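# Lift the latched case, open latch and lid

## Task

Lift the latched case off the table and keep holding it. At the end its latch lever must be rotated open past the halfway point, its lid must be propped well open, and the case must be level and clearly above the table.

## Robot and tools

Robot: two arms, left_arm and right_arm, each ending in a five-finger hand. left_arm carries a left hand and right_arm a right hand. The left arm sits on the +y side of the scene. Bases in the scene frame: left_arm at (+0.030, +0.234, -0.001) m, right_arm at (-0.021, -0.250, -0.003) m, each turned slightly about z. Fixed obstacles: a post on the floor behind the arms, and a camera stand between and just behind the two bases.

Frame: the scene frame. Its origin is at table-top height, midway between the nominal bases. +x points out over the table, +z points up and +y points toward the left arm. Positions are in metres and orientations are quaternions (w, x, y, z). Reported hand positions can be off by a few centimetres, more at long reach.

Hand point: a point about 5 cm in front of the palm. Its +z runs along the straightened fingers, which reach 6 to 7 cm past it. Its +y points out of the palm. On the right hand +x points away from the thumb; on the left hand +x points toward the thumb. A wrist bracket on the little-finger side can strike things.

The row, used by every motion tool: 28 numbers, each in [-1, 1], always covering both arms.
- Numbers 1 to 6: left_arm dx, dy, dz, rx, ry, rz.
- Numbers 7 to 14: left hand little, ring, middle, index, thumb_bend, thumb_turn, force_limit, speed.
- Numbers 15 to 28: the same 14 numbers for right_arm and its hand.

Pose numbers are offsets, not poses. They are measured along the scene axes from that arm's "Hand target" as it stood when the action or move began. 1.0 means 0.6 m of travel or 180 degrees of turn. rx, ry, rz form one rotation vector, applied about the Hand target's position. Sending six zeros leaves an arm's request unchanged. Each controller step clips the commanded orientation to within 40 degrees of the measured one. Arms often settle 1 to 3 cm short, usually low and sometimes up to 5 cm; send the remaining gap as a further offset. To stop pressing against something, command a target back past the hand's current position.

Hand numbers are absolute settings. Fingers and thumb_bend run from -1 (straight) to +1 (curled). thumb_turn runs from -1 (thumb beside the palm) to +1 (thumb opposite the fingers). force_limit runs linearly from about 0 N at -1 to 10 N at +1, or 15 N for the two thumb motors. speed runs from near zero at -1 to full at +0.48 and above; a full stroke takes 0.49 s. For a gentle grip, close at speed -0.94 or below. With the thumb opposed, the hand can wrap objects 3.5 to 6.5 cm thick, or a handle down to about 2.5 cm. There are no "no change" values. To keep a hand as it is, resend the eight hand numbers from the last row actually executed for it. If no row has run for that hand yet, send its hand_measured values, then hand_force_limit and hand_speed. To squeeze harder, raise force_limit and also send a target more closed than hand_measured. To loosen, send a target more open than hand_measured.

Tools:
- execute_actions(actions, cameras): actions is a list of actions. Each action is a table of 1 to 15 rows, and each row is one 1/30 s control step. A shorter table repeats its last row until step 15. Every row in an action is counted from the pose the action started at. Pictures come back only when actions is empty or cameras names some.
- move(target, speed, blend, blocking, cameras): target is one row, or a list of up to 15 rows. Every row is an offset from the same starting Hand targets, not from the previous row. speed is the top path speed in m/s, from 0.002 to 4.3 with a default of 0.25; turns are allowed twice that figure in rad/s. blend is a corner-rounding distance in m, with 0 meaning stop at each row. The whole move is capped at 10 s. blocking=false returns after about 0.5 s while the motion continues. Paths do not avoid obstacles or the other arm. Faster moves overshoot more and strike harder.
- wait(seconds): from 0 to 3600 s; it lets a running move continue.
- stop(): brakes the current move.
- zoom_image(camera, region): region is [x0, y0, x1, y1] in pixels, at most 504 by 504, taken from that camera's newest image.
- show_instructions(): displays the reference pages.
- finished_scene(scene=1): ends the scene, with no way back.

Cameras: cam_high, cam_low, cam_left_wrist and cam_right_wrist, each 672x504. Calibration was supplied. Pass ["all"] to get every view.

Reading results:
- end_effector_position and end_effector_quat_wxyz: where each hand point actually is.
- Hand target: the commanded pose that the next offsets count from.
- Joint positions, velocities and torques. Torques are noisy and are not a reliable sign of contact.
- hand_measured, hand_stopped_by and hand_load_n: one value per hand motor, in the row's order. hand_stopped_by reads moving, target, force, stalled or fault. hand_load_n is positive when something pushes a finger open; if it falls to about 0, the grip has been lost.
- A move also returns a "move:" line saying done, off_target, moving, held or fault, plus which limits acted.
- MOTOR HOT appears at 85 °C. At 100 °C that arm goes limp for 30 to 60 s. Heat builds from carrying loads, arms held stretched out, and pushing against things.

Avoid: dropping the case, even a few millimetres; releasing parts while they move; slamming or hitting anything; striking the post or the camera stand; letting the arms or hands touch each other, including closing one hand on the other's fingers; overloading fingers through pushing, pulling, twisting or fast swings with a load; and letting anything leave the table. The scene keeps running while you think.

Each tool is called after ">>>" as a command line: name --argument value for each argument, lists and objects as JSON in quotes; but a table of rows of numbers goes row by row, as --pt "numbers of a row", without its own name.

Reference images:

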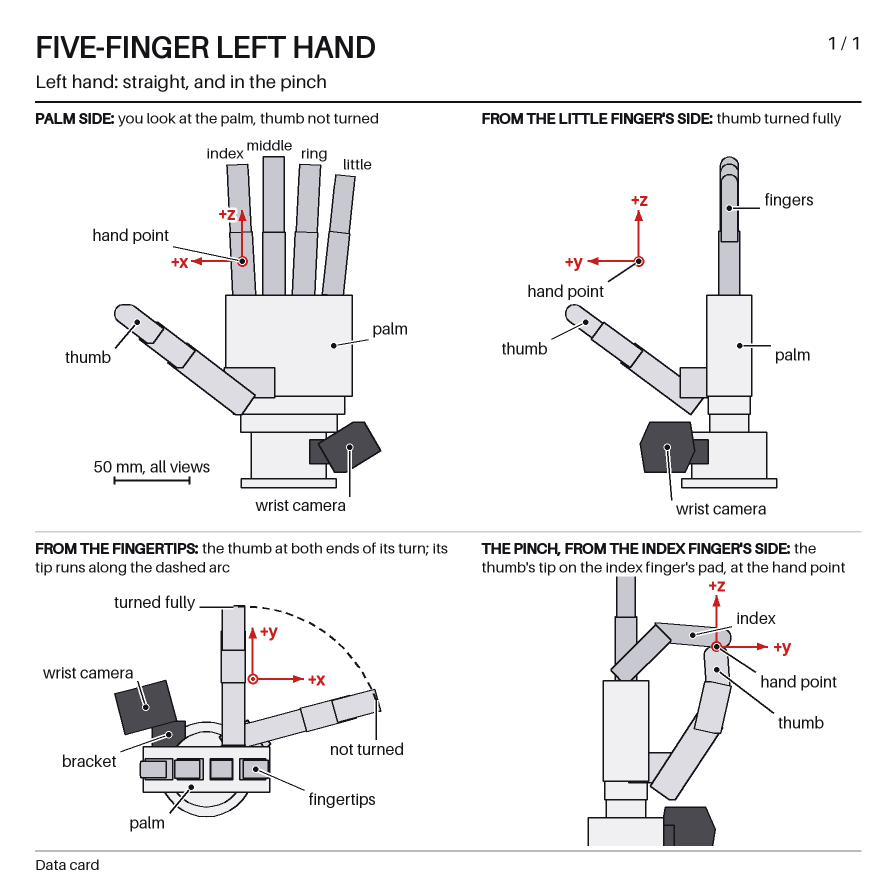

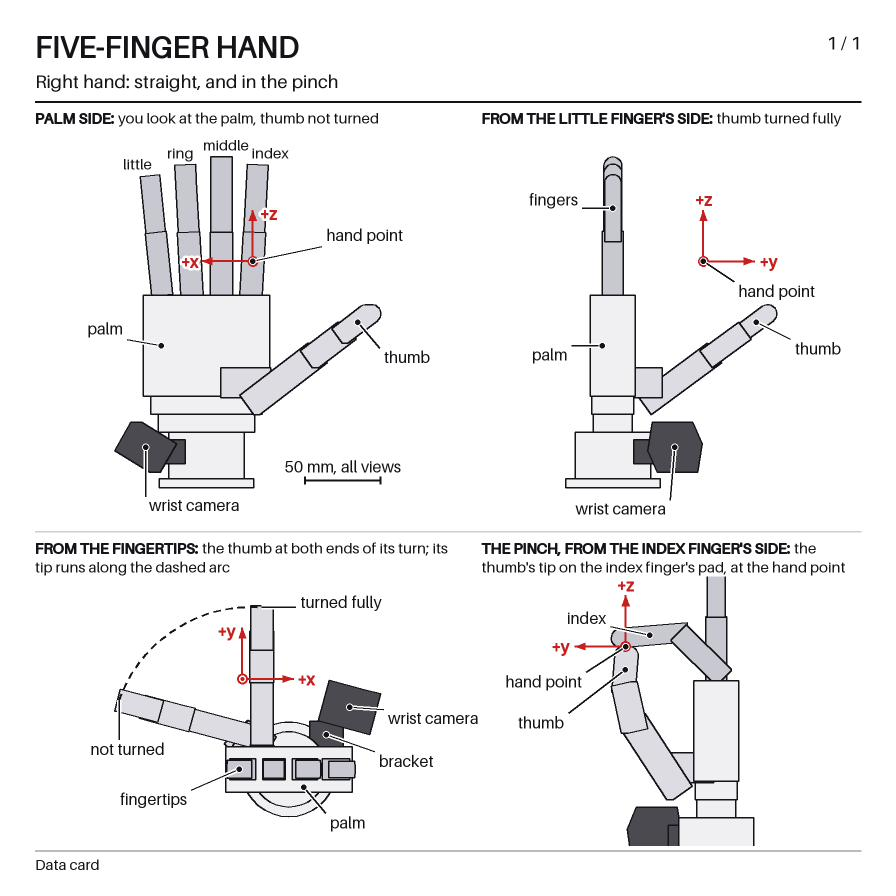

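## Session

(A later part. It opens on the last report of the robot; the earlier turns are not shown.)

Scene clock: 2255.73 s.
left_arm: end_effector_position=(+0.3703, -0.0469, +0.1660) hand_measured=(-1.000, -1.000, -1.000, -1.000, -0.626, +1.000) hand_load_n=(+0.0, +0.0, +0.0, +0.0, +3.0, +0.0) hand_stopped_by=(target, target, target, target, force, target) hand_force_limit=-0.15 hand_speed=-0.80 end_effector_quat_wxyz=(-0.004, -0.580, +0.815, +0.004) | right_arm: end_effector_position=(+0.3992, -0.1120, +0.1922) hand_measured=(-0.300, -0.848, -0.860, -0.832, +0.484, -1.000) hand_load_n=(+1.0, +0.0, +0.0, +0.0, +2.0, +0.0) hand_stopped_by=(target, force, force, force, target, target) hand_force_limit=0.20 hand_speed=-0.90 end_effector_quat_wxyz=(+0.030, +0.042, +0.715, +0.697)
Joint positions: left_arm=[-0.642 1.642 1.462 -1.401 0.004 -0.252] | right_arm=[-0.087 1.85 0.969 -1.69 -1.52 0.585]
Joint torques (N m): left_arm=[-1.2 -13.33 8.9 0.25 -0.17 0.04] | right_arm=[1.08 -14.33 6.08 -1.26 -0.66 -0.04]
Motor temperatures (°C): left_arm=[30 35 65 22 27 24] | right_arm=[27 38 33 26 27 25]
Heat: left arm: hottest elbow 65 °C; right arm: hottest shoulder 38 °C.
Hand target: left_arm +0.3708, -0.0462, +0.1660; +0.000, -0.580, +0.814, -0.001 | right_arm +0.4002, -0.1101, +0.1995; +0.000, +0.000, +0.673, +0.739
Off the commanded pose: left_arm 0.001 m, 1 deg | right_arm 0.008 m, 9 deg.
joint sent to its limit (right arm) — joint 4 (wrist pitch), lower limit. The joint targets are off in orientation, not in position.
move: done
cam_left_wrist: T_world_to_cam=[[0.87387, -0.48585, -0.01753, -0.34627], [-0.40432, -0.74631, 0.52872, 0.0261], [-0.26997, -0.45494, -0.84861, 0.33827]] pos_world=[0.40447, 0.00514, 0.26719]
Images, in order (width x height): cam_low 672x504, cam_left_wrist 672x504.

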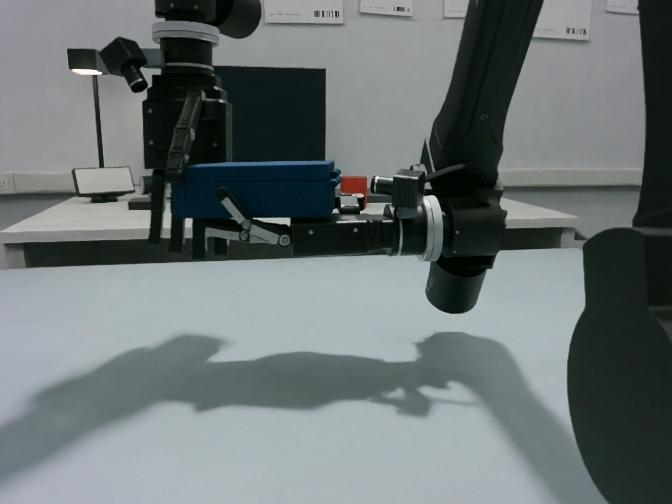

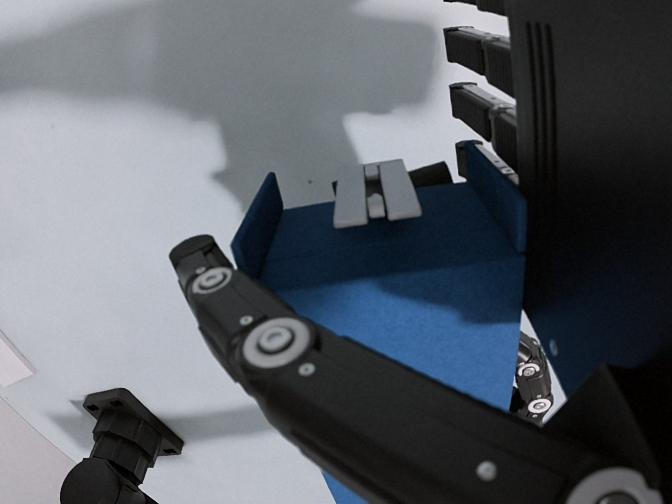

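>>> move --pt "0.004 0.038 0.0 0 0 0 -1 -1 -1 -1 0.5 1 -0.15 -0.8 0 0 0 0 0 0 -0.3 -0.6 -0.6 -0.6 0.475 -1 0.2 -0.9" --speed 0.03 --cameras '["cam_left_wrist","cam_low","cam_high"]'

>>> zoom_image --camera "cam_high" --region '[300, 180, 420, 300]'

Scene clock: 2260.67 s.
left_arm: end_effector_position=(+0.3722, -0.0305, +0.1658) hand_measured=(-1.000, -1.000, -1.000, -1.000, -0.624, +1.000) hand_load_n=(+0.0, +0.0, +0.0, +0.0, +0.0, +0.0) hand_stopped_by=(target, target, target, target, force, target) hand_force_limit=-0.15 hand_speed=-0.80 end_effector_quat_wxyz=(-0.002, -0.582, +0.814, +0.000) | right_arm: end_effector_position=(+0.3990, -0.1117, +0.1922) hand_measured=(-0.300, -0.848, -0.860, -0.832, +0.474, -1.000) hand_load_n=(+0.5, +0.5, +0.0, +0.0, +1.5, +0.0) hand_stopped_by=(target, force, force, force, target, target) hand_force_limit=0.20 hand_speed=-0.90 end_effector_quat_wxyz=(+0.029, +0.041, +0.716, +0.697)
Joint positions: left_arm=[-0.611 1.618 1.432 -1.388 0.004 -0.224] | right_arm=[-0.086 1.85 0.969 -1.69 -1.52 0.585]
Joint torques (N m): left_arm=[-0.26 -13.22 8.69 0.09 -0.17 0.17] | right_arm=[1.08 -14.33 6.09 -1.42 -0.67 -0.02]
Motor temperatures (°C): left_arm=[30 35 64 22 27 24] | right_arm=[27 38 33 26 26 25]
Heat: left arm: hottest elbow 64 °C; right arm: hottest shoulder 38 °C.
Hand target: left_arm +0.3731, -0.0235, +0.1660; +0.000, -0.580, +0.814, -0.001 | right_arm +0.4002, -0.1101, +0.1995; +0.000, +0.000, +0.673, +0.739
Off the commanded pose: left_arm 0.007 m, 0 deg | right_arm 0.008 m, 9 deg.
joint sent to its limit (right arm) — joint 4 (wrist pitch), lower limit. The joint targets are off in orientation, not in position.
move: done
cam_left_wrist: T_world_to_cam=[[0.87582, -0.48254, -0.00983, -0.34193], [-0.40485, -0.74559, 0.52933, 0.0393], [-0.26275, -0.45962, -0.84836, 0.3432]] pos_world=[0.40555, 0.02205, 0.26699]
Images, in order (width x height): cam_high 672x504, cam_low 672x504, cam_left_wrist 672x504.

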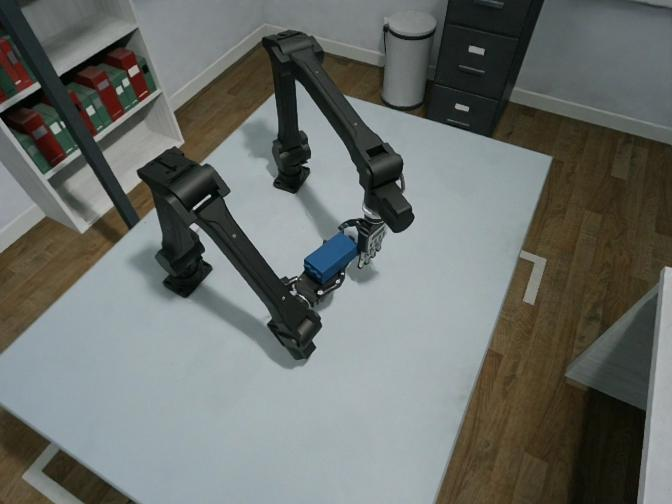

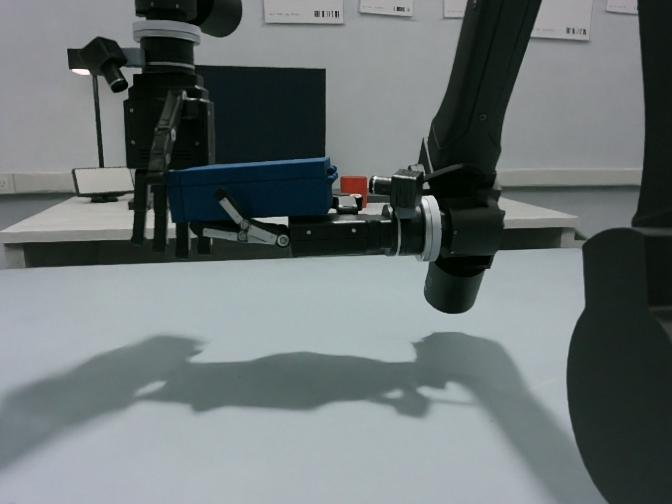

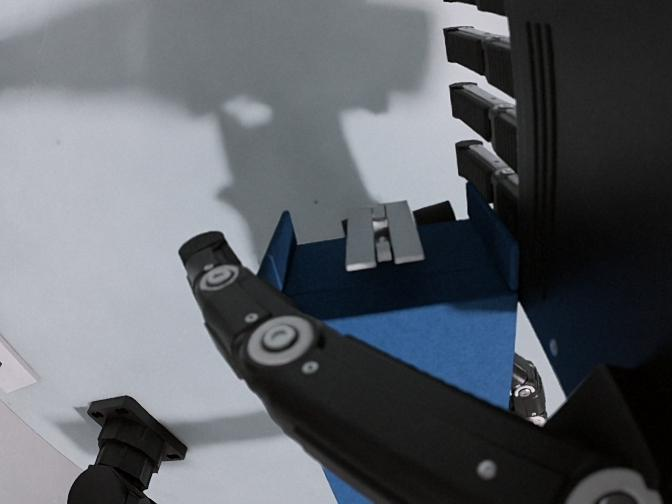

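Scaled by 4.200 from the camera's image (finer frame: 960x720).

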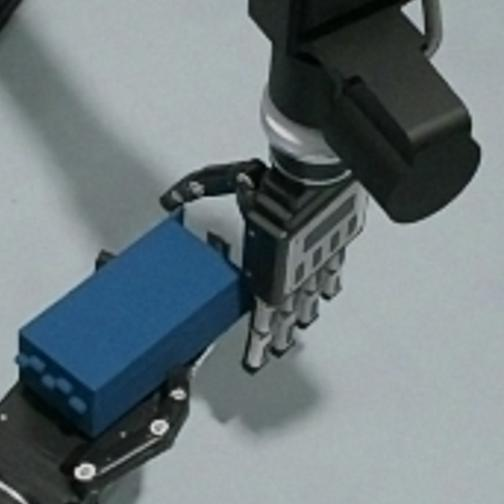

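>>> move --pt "0.0 0.0 0.0 0 0 0 -1 -1 -1 -1 -1 1 -0.15 -0.2 0 0 0 0 0 0 -0.3 -0.6 -0.6 -0.6 -1 -1 0.2 -0.3" --speed 0.03 --cameras '["all"]'

>>> zoom_image --camera "cam_high" --region '[300, 180, 420, 300]'

Scene clock: 2266.80 s.
left_arm: end_effector_position=(+0.3722, -0.0304, +0.1658) hand_measured=(-1.000, -1.000, -1.000, -1.000, -1.000, +1.000) hand_load_n=(+0.0, +0.0, +0.0, +0.5, +0.0, +0.0) hand_stopped_by=(target, target, target, target, target, target) hand_force_limit=-0.15 hand_speed=-0.20 end_effector_quat_wxyz=(-0.002, -0.581, +0.814, +0.001) | right_arm: end_effector_position=(+0.3990, -0.1117, +0.1922) hand_measured=(-0.300, -0.848, -0.860, -0.832, -1.000, -1.000) hand_load_n=(+0.0, +0.0, +0.5, +1.0, +0.0, +0.0) hand_stopped_by=(target, force, force, force, target, target) hand_force_limit=0.20 hand_speed=-0.30 end_effector_quat_wxyz=(+0.029, +0.041, +0.716, +0.697)
Joint positions: left_arm=[-0.611 1.618 1.432 -1.388 0.003 -0.223] | right_arm=[-0.086 1.85 0.969 -1.69 -1.52 0.585]
Joint torques (N m): left_arm=[-0.32 -13.04 8.7 0.05 -0.16 0.16] | right_arm=[0.91 -14.51 6.06 -1.26 -0.68 0]
Motor temperatures (°C): left_arm=[30 35 64 22 27 24] | right_arm=[27 38 33 26 26 25]
Heat: left arm: hottest elbow 64 °C; right arm: hottest shoulder 38 °C.
Hand target: left_arm +0.3731, -0.0234, +0.1660; +0.000, -0.580, +0.814, -0.001 | right_arm +0.4002, -0.1101, +0.1995; +0.000, +0.000, +0.673, +0.739
Off the commanded pose: left_arm 0.007 m, 0 deg | right_arm 0.008 m, 9 deg.
joint sent to its limit (right arm) — joint 4 (wrist pitch), lower limit. The joint targets are off in orientation, not in position.
move: done
cam_left_wrist: T_world_to_cam=[[0.87528, -0.48353, -0.00977, -0.34165], [-0.40582, -0.74531, 0.52898, 0.03986], [-0.26306, -0.45904, -0.84858, 0.34342]] pos_world=[0.40555, 0.02215, 0.26699]
cam_right_wrist: T_world_to_cam=[[-0.20567, 0.04356, 0.97765, -0.10082], [0.82998, -0.52153, 0.19784, -0.41636], [0.5185, 0.85212, 0.07111, -0.0047]] pos_world=[0.32727, -0.20874, 0.18127]

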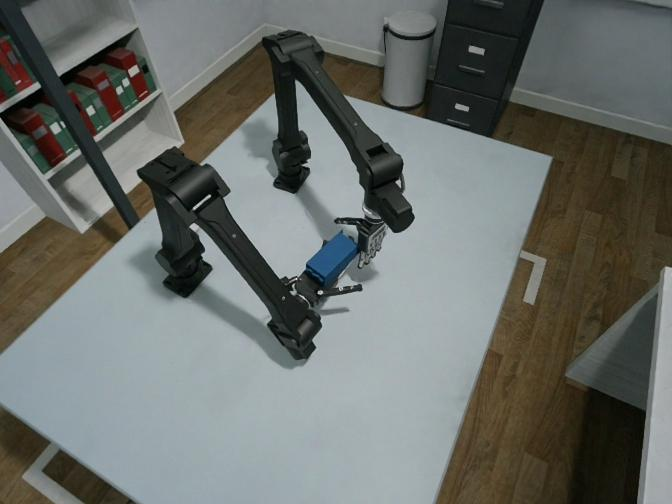

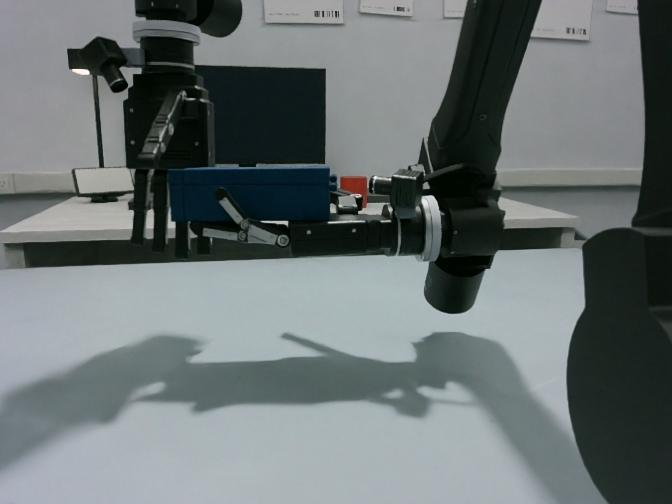

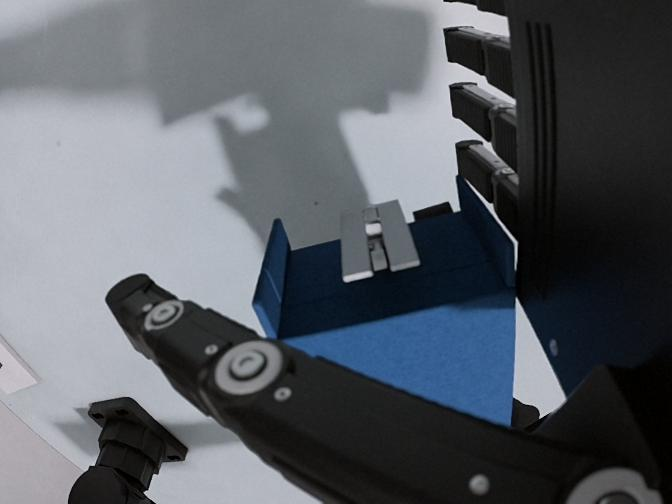

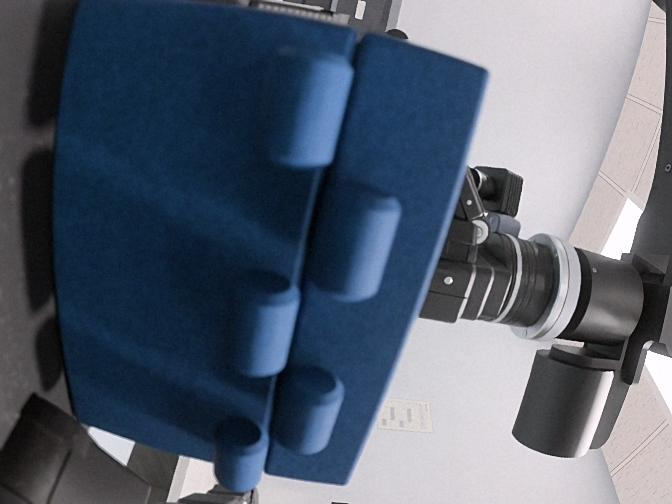

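Scaled by 4.200 from the camera's image (finer frame: 960x720).

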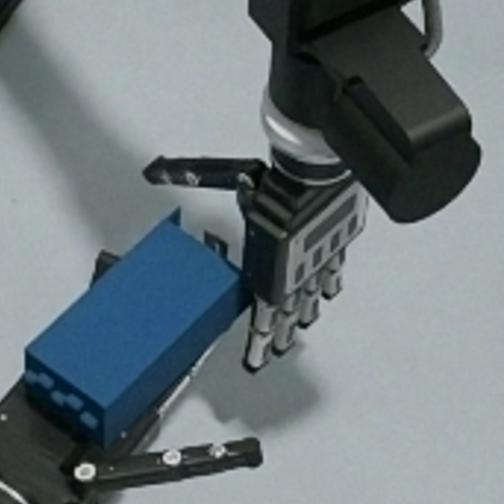

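>>> move --pt "0.0125 -0.0177 -0.005 0 0 0.042 -1 -1 -1 -1 -1 1 -0.15 -0.2 0 0 0 0 0 0 -0.3 -0.6 -0.6 -0.6 -1 -1 0.2 -0.3" --pt "0.004 -0.0743 -0.0267 0 0 0.042 -1 -1 -1 -1 -1 1 -0.15 -0.2 0 0 0 0 0 0 -0.3 -0.6 -0.6 -0.6 -1 -1 0.2 -0.3" --speed 0.04 --cameras '["all"]'

>>> zoom_image --camera "cam_high" --region '[300, 180, 420, 300]'

>>> zoom_image --camera "cam_low" --region '[120, 60, 320, 260]'

Scene clock: 2286.63 s.
left_arm: end_effector_position=(+0.3707, -0.0583, +0.1563) hand_measured=(-1.000, -1.000, -1.000, -1.000, -1.000, +1.000) hand_load_n=(+0.0, +0.0, +0.0, +0.0, +0.0, +0.0) hand_stopped_by=(target, target, target, target, target, target) hand_force_limit=-0.15 hand_speed=-0.20 end_effector_quat_wxyz=(-0.001, -0.632, +0.775, -0.003) | right_arm: end_effector_position=(+0.3990, -0.1117, +0.1922) hand_measured=(-0.300, -0.848, -0.860, -0.832, -1.000, -1.000) hand_load_n=(+0.0, +0.5, +0.0, +1.0, +0.0, +0.0) hand_stopped_by=(target, force, force, force, target, target) hand_force_limit=0.20 hand_speed=-0.30 end_effector_quat_wxyz=(+0.029, +0.041, +0.716, +0.697)
Joint positions: left_arm=[-0.648 1.638 1.432 -1.361 0.003 -0.389] | right_arm=[-0.086 1.85 0.969 -1.69 -1.52 0.585]
Joint torques (N m): left_arm=[-2.37 -10.52 11.12 0.16 -0.16 -0.05] | right_arm=[0.91 -14.45 6.01 -1.31 -0.71 -0.04]
Motor temperatures (°C): left_arm=[30 35 63 22 27 24] | right_arm=[27 38 33 26 26 25]
Heat: left arm: hottest elbow 63 °C; right arm: hottest shoulder 38 °C.
Hand target: left_arm +0.3755, -0.0680, +0.1501; +0.000, -0.633, +0.774, -0.001 | right_arm +0.4002, -0.1101, +0.1995; +0.000, +0.000, +0.673, +0.739
Off the commanded pose: left_arm 0.013 m, 0 deg | right_arm 0.008 m, 9 deg.
joint sent to its limit (right arm) — joint 4 (wrist pitch), lower limit. The joint targets are off in orientation, not in position.
move: off_target (left_arm)
cam_left_wrist: T_world_to_cam=[[0.92994, -0.36769, -0.00352, -0.36839], [-0.3101, -0.78936, 0.52987, -0.01483], [-0.19761, -0.49165, -0.84807, 0.29589]] pos_world=[0.39645, -0.00169, 0.25749]
cam_right_wrist: T_world_to_cam=[[-0.20567, 0.04356, 0.97765, -0.10082], [0.82998, -0.52153, 0.19784, -0.41636], [0.5185, 0.85212, 0.07111, -0.0047]] pos_world=[0.32727, -0.20874, 0.18127]

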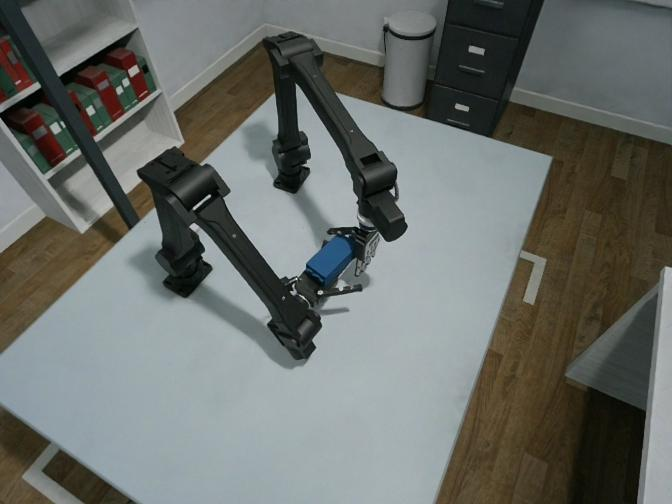

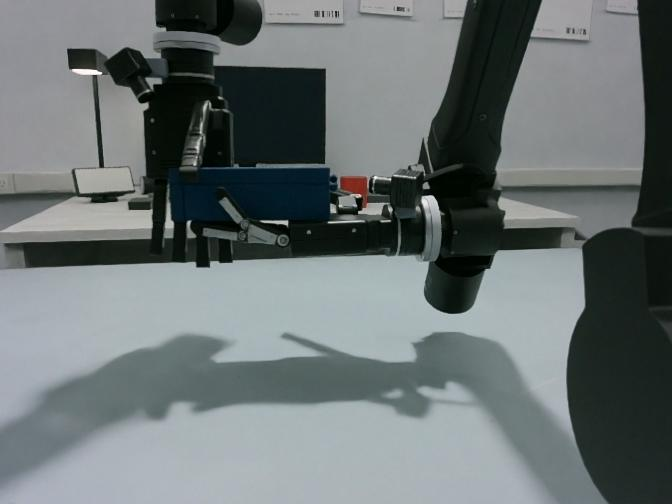

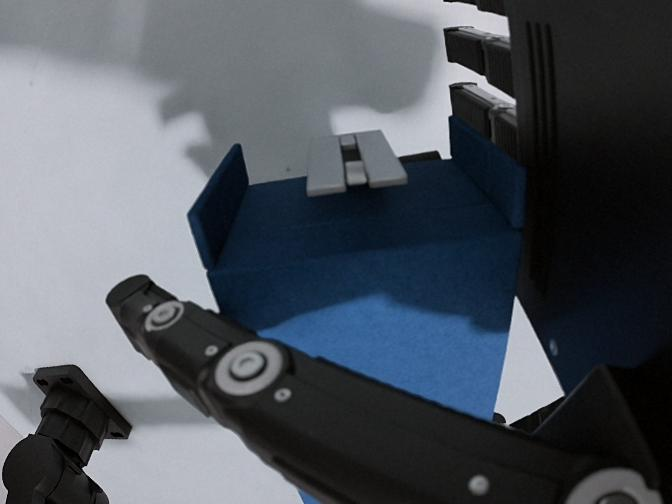

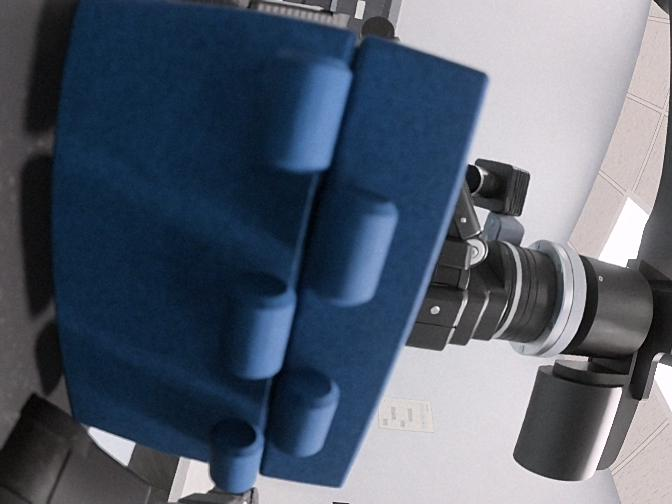

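Scaled by 4.200 from the camera's image (finer frame: 960x720).

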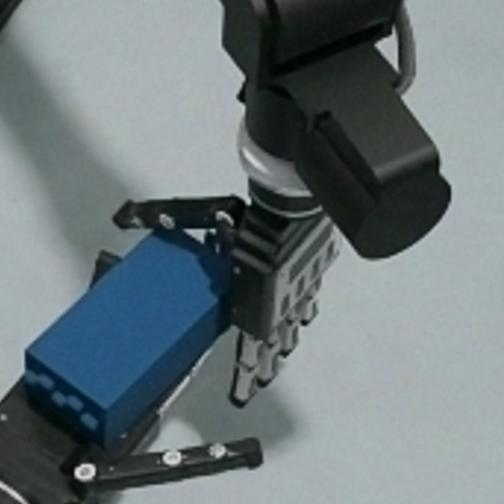

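Scaled by 2.520 from the camera's image (finer frame: 960x720).

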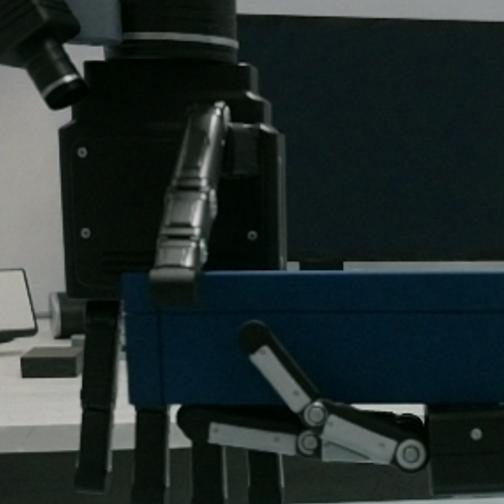

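>>> move --pt "-0.0175 0.010 0.0 0 0 0.0 -1 -1 -1 -1 -1 1 -0.15 -0.2 0 0 0 0 0 0 -0.3 -0.6 -0.6 -0.6 -1 -1 0.2 -0.3" --speed 0.03 --cameras '[]'

>>> move --pt "0.0 0.0 0.0 0 0 0.0 -1 -1 -1 -1 0.6 1 -0.3 -0.8 0 0 0 0 0 0 -0.3 -0.6 -0.6 -0.6 -1 -1 0.2 -0.3" --speed 0.03 --cameras '["all"]'

>>> zoom_image --camera "cam_low" --region '[120, 60, 320, 260]'

Scene clock: 2297.30 s.
left_arm: end_effector_position=(+0.3688, -0.0582, +0.1527) hand_measured=(-1.000, -1.000, -1.000, -1.000, -1.000, +1.000) hand_load_n=(+0.0, +0.0, +0.0, +0.0, -0.5, +0.0) hand_stopped_by=(target, target, target, target, target, target) hand_force_limit=-0.15 hand_speed=-0.20 end_effector_quat_wxyz=(-0.001, -0.632, +0.775, -0.001) | right_arm: end_effector_position=(+0.3990, -0.1117, +0.1922) hand_measured=(-0.300, -0.848, -0.860, -0.832, -1.000, -1.000) hand_load_n=(+0.0, +0.5, +0.0, +1.5, +0.0, +0.0) hand_stopped_by=(target, force, force, force, target, target) hand_force_limit=0.20 hand_speed=-0.30 end_effector_quat_wxyz=(+0.029, +0.041, +0.716, +0.697)
Joint positions: left_arm=[-0.65 1.638 1.422 -1.354 0.003 -0.391] | right_arm=[-0.086 1.85 0.969 -1.69 -1.52 0.585]
Joint torques (N m): left_arm=[-2.32 -12.69 8.85 0.16 -0.15 -0.08] | right_arm=[0.97 -14.56 6.13 -1.29 -0.71 -0.03]
Motor temperatures (°C): left_arm=[30 36 64 22 27 24] | right_arm=[27 38 33 26 26 25]
Heat: left arm: hottest elbow 64 °C; right arm: hottest shoulder 38 °C.
Hand target: left_arm +0.3651, -0.0621, +0.1502; +0.000, -0.633, +0.774, -0.001 | right_arm +0.4002, -0.1101, +0.1995; +0.000, +0.000, +0.673, +0.739
Off the commanded pose: left_arm 0.006 m, 0 deg | right_arm 0.008 m, 9 deg.
joint sent to its limit (right arm) — joint 4 (wrist pitch), lower limit. The joint targets are off in orientation, not in position.
move: done

Scene clock: 2298.17 s.
left_arm: end_effector_position=(+0.3688, -0.0582, +0.1534) hand_measured=(-1.000, -1.000, -1.000, -1.000, -0.832, +1.000) hand_load_n=(+0.0, +0.0, +0.0, +0.0, +3.5, +0.0) hand_stopped_by=(target, target, target, target, force, target) hand_force_limit=-0.30 hand_speed=-0.80 end_effector_quat_wxyz=(-0.001, -0.632, +0.775, -0.002) | right_arm: end_effector_position=(+0.3990, -0.1117, +0.1922) hand_measured=(-0.300, -0.850, -0.860, -0.832, -1.000, -1.000) hand_load_n=(+0.0, +1.5, +0.0, +1.0, +0.0, +0.0) hand_stopped_by=(target, force, force, force, target, target) hand_force_limit=0.20 hand_speed=-0.30 end_effector_quat_wxyz=(+0.029, +0.041, +0.716, +0.697)
Joint positions: left_arm=[-0.65 1.636 1.422 -1.354 0.003 -0.392] | right_arm=[-0.086 1.85 0.969 -1.69 -1.52 0.585]
Joint torques (N m): left_arm=[-2.26 -12.51 8.83 0.18 -0.15 -0.08] | right_arm=[0.91 -14.39 6.01 -1.24 -0.7 -0.02]
Motor temperatures (°C): left_arm=[30 36 64 22 27 24] | right_arm=[27 38 33 26 26 25]
Heat: left arm: hottest elbow 64 °C; right arm: hottest shoulder 38 °C.
Hand target: left_arm +0.3651, -0.0621, +0.1502; +0.000, -0.633, +0.774, -0.001 | right_arm +0.4002, -0.1101, +0.1995; +0.000, +0.000, +0.673, +0.739
Off the commanded pose: left_arm 0.006 m, 0 deg | right_arm 0.008 m, 9 deg.
joint sent to its limit (right arm) — joint 4 (wrist pitch), lower limit. The joint targets are off in orientation, not in position.
move: done
cam_left_wrist: T_world_to_cam=[[0.93022, -0.36696, -0.00504, -0.36645], [-0.30879, -0.79005, 0.52959, -0.0143], [-0.19832, -0.49108, -0.84824, 0.29339]] pos_world=[0.39465, -0.00169, 0.2546]
cam_right_wrist: T_world_to_cam=[[-0.20567, 0.04356, 0.97765, -0.10082], [0.82998, -0.52153, 0.19784, -0.41636], [0.5185, 0.85212, 0.07111, -0.0047]] pos_world=[0.32727, -0.20874, 0.18127]

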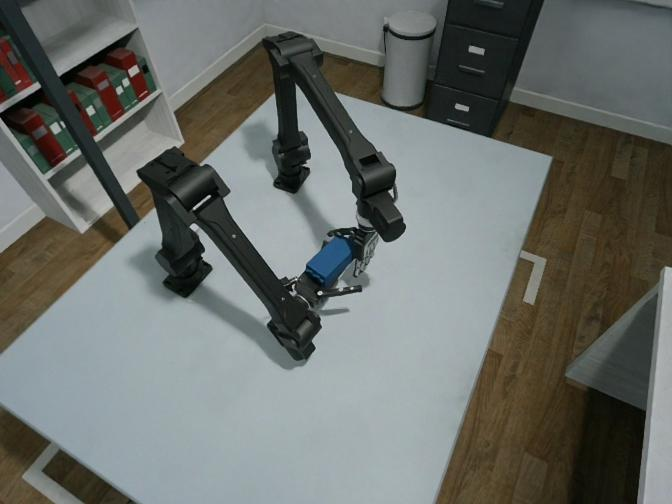

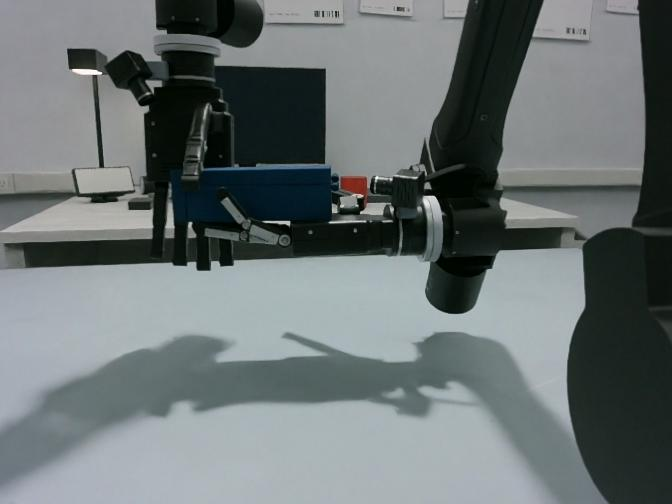

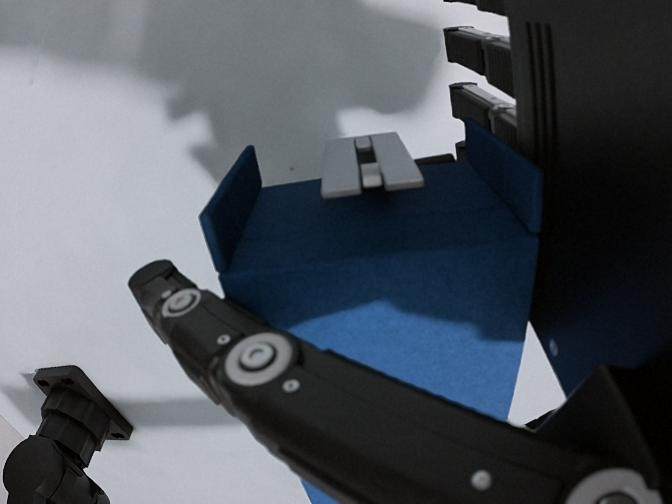

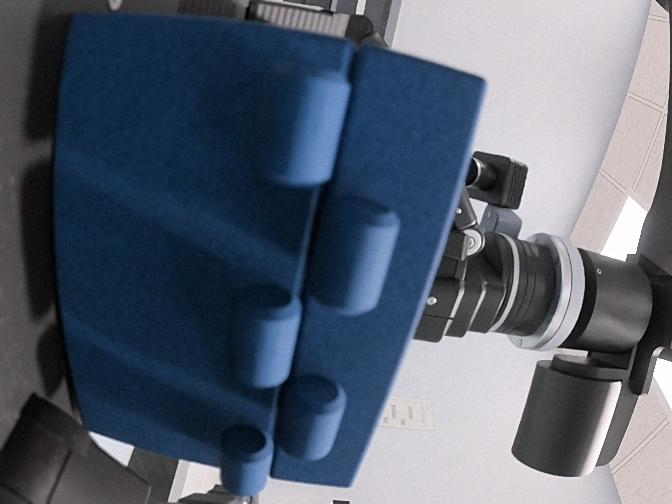

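Scaled by 2.520 from the camera's image (finer frame: 960x720).

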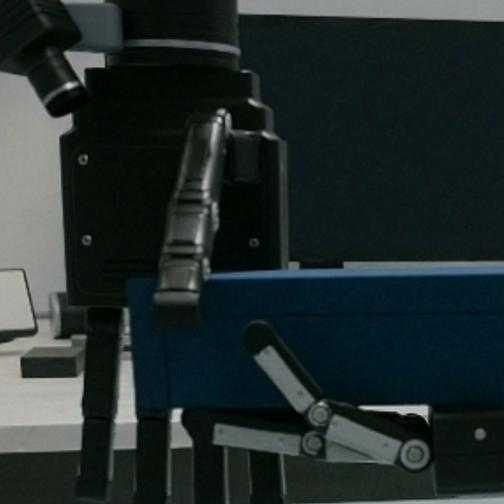

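>>> move --pt "0.004 0.0 0.035 0 0 0.0 -1 -1 -1 -1 -1 1 -0.3 -0.2 0 0 0 0 0 0 -0.3 -0.6 -0.6 -0.6 -1 -1 0.2 -0.3" --speed 0.03 --cameras '["all"]'

>>> zoom_image --camera "cam_low" --region '[120, 60, 320, 260]'

Scene clock: 2309.13 s.
left_arm: end_effector_position=(+0.3609, -0.0529, +0.1551) hand_measured=(-1.000, -1.000, -1.000, -1.000, -1.000, +1.000) hand_load_n=(+0.0, +0.0, +0.0, +0.0, +0.0, +0.0) hand_stopped_by=(target, target, target, target, target, target) hand_force_limit=-0.30 hand_speed=-0.20 end_effector_quat_wxyz=(-0.006, -0.632, +0.775, +0.015) | right_arm: end_effector_position=(+0.3990, -0.1117, +0.1922) hand_measured=(-0.300, -0.848, -0.860, -0.832, -1.000, -1.000) hand_load_n=(+0.0, +0.5, +0.0, +0.5, +0.0, +0.0) hand_stopped_by=(target, force, force, force, target, target) hand_force_limit=0.20 hand_speed=-0.30 end_effector_quat_wxyz=(+0.029, +0.041, +0.716, +0.697)
Joint positions: left_arm=[-0.65 1.636 1.422 -1.39 0.003 -0.392] | right_arm=[-0.086 1.85 0.969 -1.69 -1.52 0.585]
Joint torques (N m): left_arm=[-2.14 -13.1 12.67 -0.51 -0.14 -0.05] | right_arm=[1.14 -14.51 6.06 -1.22 -0.7 -0.02]
Motor temperatures (°C): left_arm=[30 35 63 22 27 24] | right_arm=[27 38 33 26 26 25]
Heat: left arm: hottest elbow 63 °C; right arm: hottest shoulder 38 °C.
Hand target: left_arm +0.3675, -0.0621, +0.1712; +0.000, -0.633, +0.774, -0.002 | right_arm +0.4002, -0.1101, +0.1995; +0.000, +0.000, +0.673, +0.739
Off the commanded pose: left_arm 0.020 m, 2 deg | right_arm 0.008 m, 9 deg.
joint sent to its limit (right arm) — joint 4 (wrist pitch), lower limit. The joint targets are off in orientation, not in position.
move: off_target (left_arm)
cam_left_wrist: T_world_to_cam=[[0.92956, -0.36652, -0.03968, -0.35155], [-0.29333, -0.80051, 0.52263, -0.01842], [-0.22332, -0.47418, -0.85164, 0.30636]] pos_world=[0.3898, 0.00167, 0.25658]
cam_right_wrist: T_world_to_cam=[[-0.20567, 0.04356, 0.97765, -0.10082], [0.82998, -0.52153, 0.19784, -0.41636], [0.5185, 0.85212, 0.07111, -0.0047]] pos_world=[0.32727, -0.20874, 0.18127]

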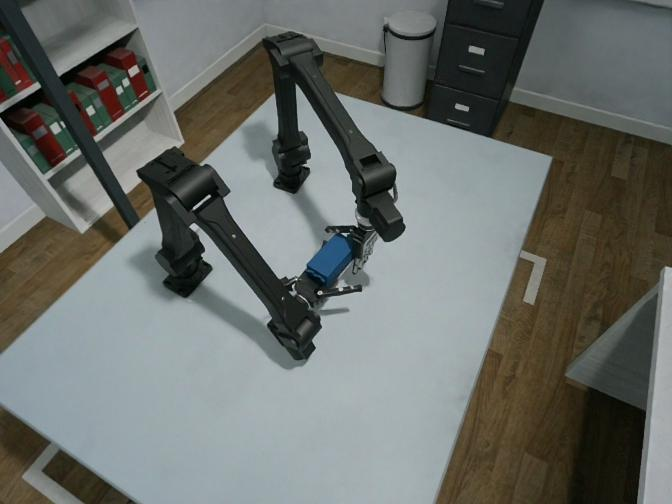

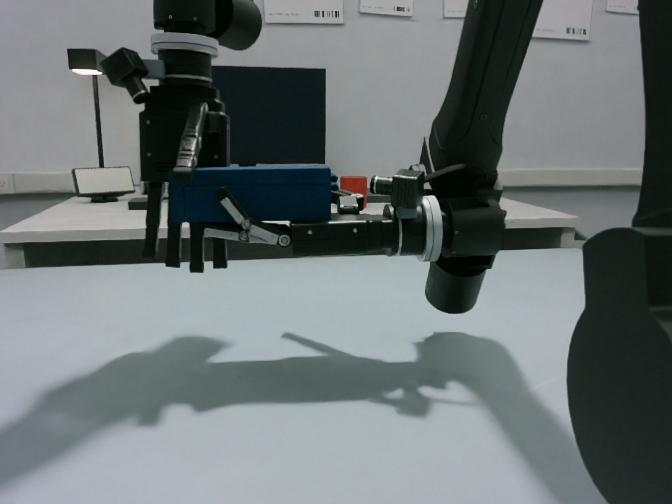

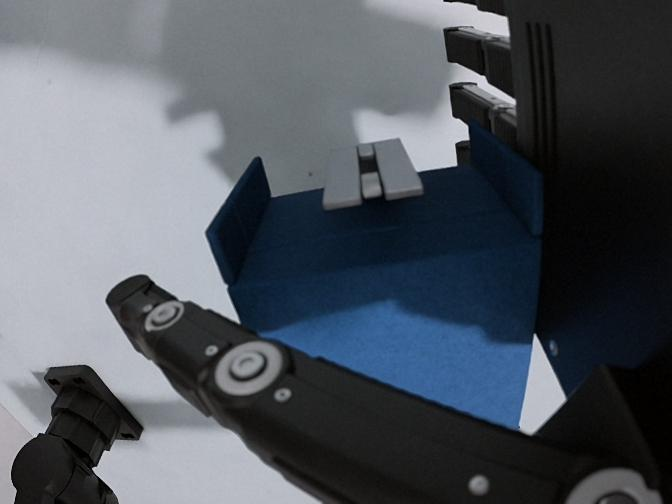

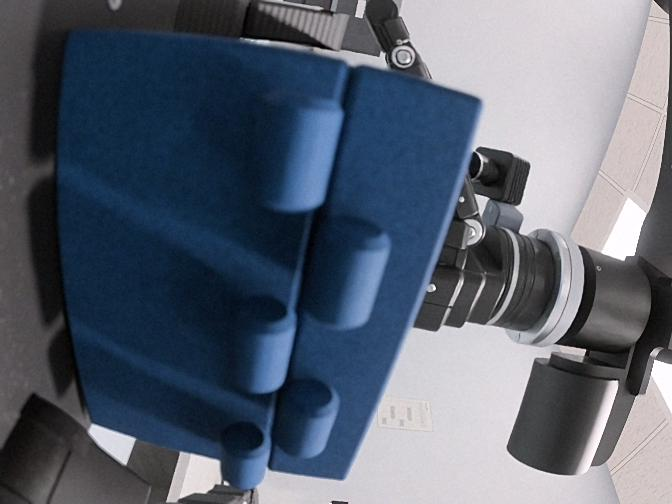

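Scaled by 2.520 from the camera's image (finer frame: 960x720).

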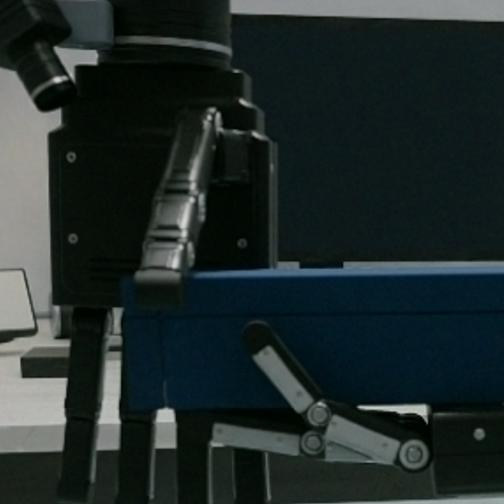

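>>> move --pt "0.025 -0.003 0.0 0 0 0.0 -1 -1 -1 -1 -1 1 -0.3 -0.2 0 0 0 0 0 0 -0.3 -0.6 -0.6 -0.6 -1 -1 0.2 -0.3" --pt "0.022 -0.003 0.05 0 0 0.0 -1 -1 -1 -1 -1 1 -0.3 -0.2 0 0 0 0 0 0 -0.3 -0.6 -0.6 -0.6 -1 -1 0.2 -0.3" --speed 0.04 --cameras '[]'

Scene clock: 2321.00 s.
left_arm: end_effector_position=(+0.3695, -0.0587, +0.1927) hand_measured=(-1.000, -1.000, -1.000, -1.000, -1.000, +1.000) hand_load_n=(+0.0, +0.0, +0.0, +0.0, +0.0, +0.0) hand_stopped_by=(target, target, target, target, target, target) hand_force_limit=-0.30 hand_speed=-0.20 end_effector_quat_wxyz=(-0.004, -0.632, +0.775, +0.008) | right_arm: end_effector_position=(+0.3990, -0.1117, +0.1922) hand_measured=(-0.300, -0.848, -0.860, -0.832, -1.000, -1.000) hand_load_n=(+0.0, +0.0, +0.5, +1.0, +0.0, +0.0) hand_stopped_by=(target, force, force, force, target, target) hand_force_limit=0.20 hand_speed=-0.30 end_effector_quat_wxyz=(+0.029, +0.041, +0.716, +0.697)
Joint positions: left_arm=[-0.65 1.636 1.524 -1.476 0.003 -0.392] | right_arm=[-0.086 1.85 0.969 -1.69 -1.52 0.585]
Joint torques (N m): left_arm=[-0.97 -11.63 13.15 -0.39 -0.14 0.05] | right_arm=[0.91 -14.33 6.05 -1.28 -0.71 -0.02]
Motor temperatures (°C): left_arm=[30 35 64 22 27 24] | right_arm=[27 38 33 26 26 25]
Heat: left arm: hottest elbow 64 °C; right arm: hottest shoulder 38 °C.
Hand target: left_arm +0.3807, -0.0639, +0.2012; +0.000, -0.633, +0.774, -0.002 | right_arm +0.4002, -0.1101, +0.1995; +0.000, +0.000, +0.673, +0.739
Off the commanded pose: left_arm 0.015 m, 1 deg | right_arm 0.008 m, 9 deg.
joint sent to its limit (right arm) — joint 4 (wrist pitch), lower limit. The joint targets are off in orientation, not in position.
move: off_target (left_arm)

>>> move --pt "-0.004 0.004 -0.072 0 0 0.0 -1 -1 -1 -1 -1 1 -0.3 -0.2 0 0 0 0 0 0 -0.3 -0.6 -0.6 -0.6 -1 -1 0.2 -0.3" --speed 0.04 --cameras '["cam_left_wrist"]'

Scene clock: 2325.27 s.
left_arm: end_effector_position=(+0.3767, -0.0636, +0.1709) hand_measured=(-1.000, -1.000, -1.000, -1.000, -1.000, +1.000) hand_load_n=(+0.0, +0.0, +0.0, +0.0, +0.0, +0.0) hand_stopped_by=(target, target, target, target, target, target) hand_force_limit=-0.30 hand_speed=-0.20 end_effector_quat_wxyz=(+0.002, -0.632, +0.775, -0.013) | right_arm: end_effector_position=(+0.3990, -0.1117, +0.1922) hand_measured=(-0.300, -0.848, -0.860, -0.832, -1.000, -1.000) hand_load_n=(+0.0, +0.0, +0.0, +1.0, +0.0, +0.0) hand_stopped_by=(target, force, force, force, target, target) hand_force_limit=0.20 hand_speed=-0.30 end_effector_quat_wxyz=(+0.029, +0.041, +0.716, +0.697)
Joint positions: left_arm=[-0.65 1.636 1.472 -1.381 0.003 -0.392] | right_arm=[-0.086 1.85 0.969 -1.69 -1.52 0.585]
Joint torques (N m): left_arm=[-0.91 -11.22 8.92 0.24 -0.15 0.06] | right_arm=[1.26 -14.27 6.08 -1.24 -0.69 -0.02]
Motor temperatures (°C): left_arm=[30 35 64 22 27 24] | right_arm=[27 38 33 26 26 25]
Heat: left arm: hottest elbow 64 °C; right arm: hottest shoulder 38 °C.
Hand target: left_arm +0.3783, -0.0615, +0.1580; +0.000, -0.633, +0.774, -0.001 | right_arm +0.4002, -0.1101, +0.1995; +0.000, +0.000, +0.673, +0.739
Off the commanded pose: left_arm 0.013 m, 1 deg | right_arm 0.008 m, 9 deg.
joint sent to its limit (right arm) — joint 4 (wrist pitch), lower limit. The joint targets are off in orientation, not in position.
move: off_target (left_arm)
cam_left_wrist: T_world_to_cam=[[0.93011, -0.3669, 0.01691, -0.37942], [-0.31872, -0.7834, 0.53357, -0.02188], [-0.18252, -0.50167, -0.84559, 0.30016]] pos_world=[0.40071, -0.00577, 0.2719]

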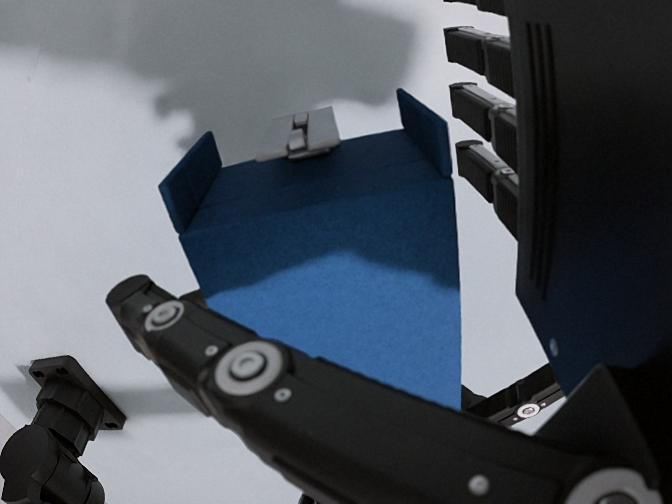

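>>> move --pt "-0.0265 0.0065 -0.015 0 0 0.0 -1 -1 -1 -1 -1 1 -0.3 -0.2 0 0 0 0 0 0 -0.3 -0.6 -0.6 -0.6 -1 -1 0.2 -0.3" --speed 0.03 --cameras '["cam_left_wrist"]'

Scene clock: 2347.03 s.
left_arm: end_effector_position=(+0.3654, -0.0560, +0.1491) hand_measured=(-1.000, -1.000, -1.000, -1.000, -1.000, +1.000) hand_load_n=(+0.0, +0.0, +0.0, +0.0, +0.0, +0.0) hand_stopped_by=(target, target, target, target, target, target) hand_force_limit=-0.30 hand_speed=-0.20 end_effector_quat_wxyz=(-0.002, -0.632, +0.775, +0.002) | right_arm: end_effector_position=(+0.3990, -0.1117, +0.1922) hand_measured=(-0.300, -0.848, -0.860, -0.832, -1.000, -1.000) hand_load_n=(+0.0, +0.0, +0.0, +1.5, +0.0, +0.0) hand_stopped_by=(target, force, force, force, target, target) hand_force_limit=0.20 hand_speed=-0.30 end_effector_quat_wxyz=(+0.029, +0.041, +0.716, +0.697)
Joint positions: left_arm=[-0.65 1.634 1.407 -1.348 0.003 -0.392] | right_arm=[-0.086 1.85 0.969 -1.69 -1.52 0.585]
Joint torques (N m): left_arm=[-1.9 -13.16 8.65 0.18 -0.15 -0.04] | right_arm=[1.03 -14.33 6.11 -1.28 -0.68 -0.04]
Motor temperatures (°C): left_arm=[30 34 64 22 27 24] | right_arm=[27 38 33 26 26 25]
Heat: left arm: hottest elbow 64 °C; right arm: hottest shoulder 38 °C.
Hand target: left_arm +0.3623, -0.0576, +0.1488; +0.000, -0.633, +0.774, -0.001 | right_arm +0.4002, -0.1101, +0.1995; +0.000, +0.000, +0.673, +0.739
Off the commanded pose: left_arm 0.003 m, 0 deg | right_arm 0.008 m, 9 deg.
joint sent to its limit (right arm) — joint 4 (wrist pitch), lower limit. The joint targets are off in orientation, not in position.
move: done
cam_left_wrist: T_world_to_cam=[[0.93017, -0.36693, -0.01214, -0.36148], [-0.30563, -0.79224, 0.52816, -0.01229], [-0.20341, -0.48757, -0.84906, 0.29243]] pos_world=[0.39196, 0.0002, 0.25039]

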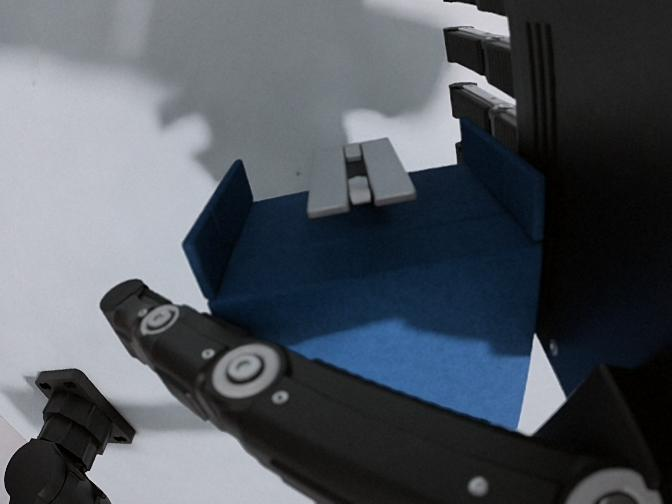

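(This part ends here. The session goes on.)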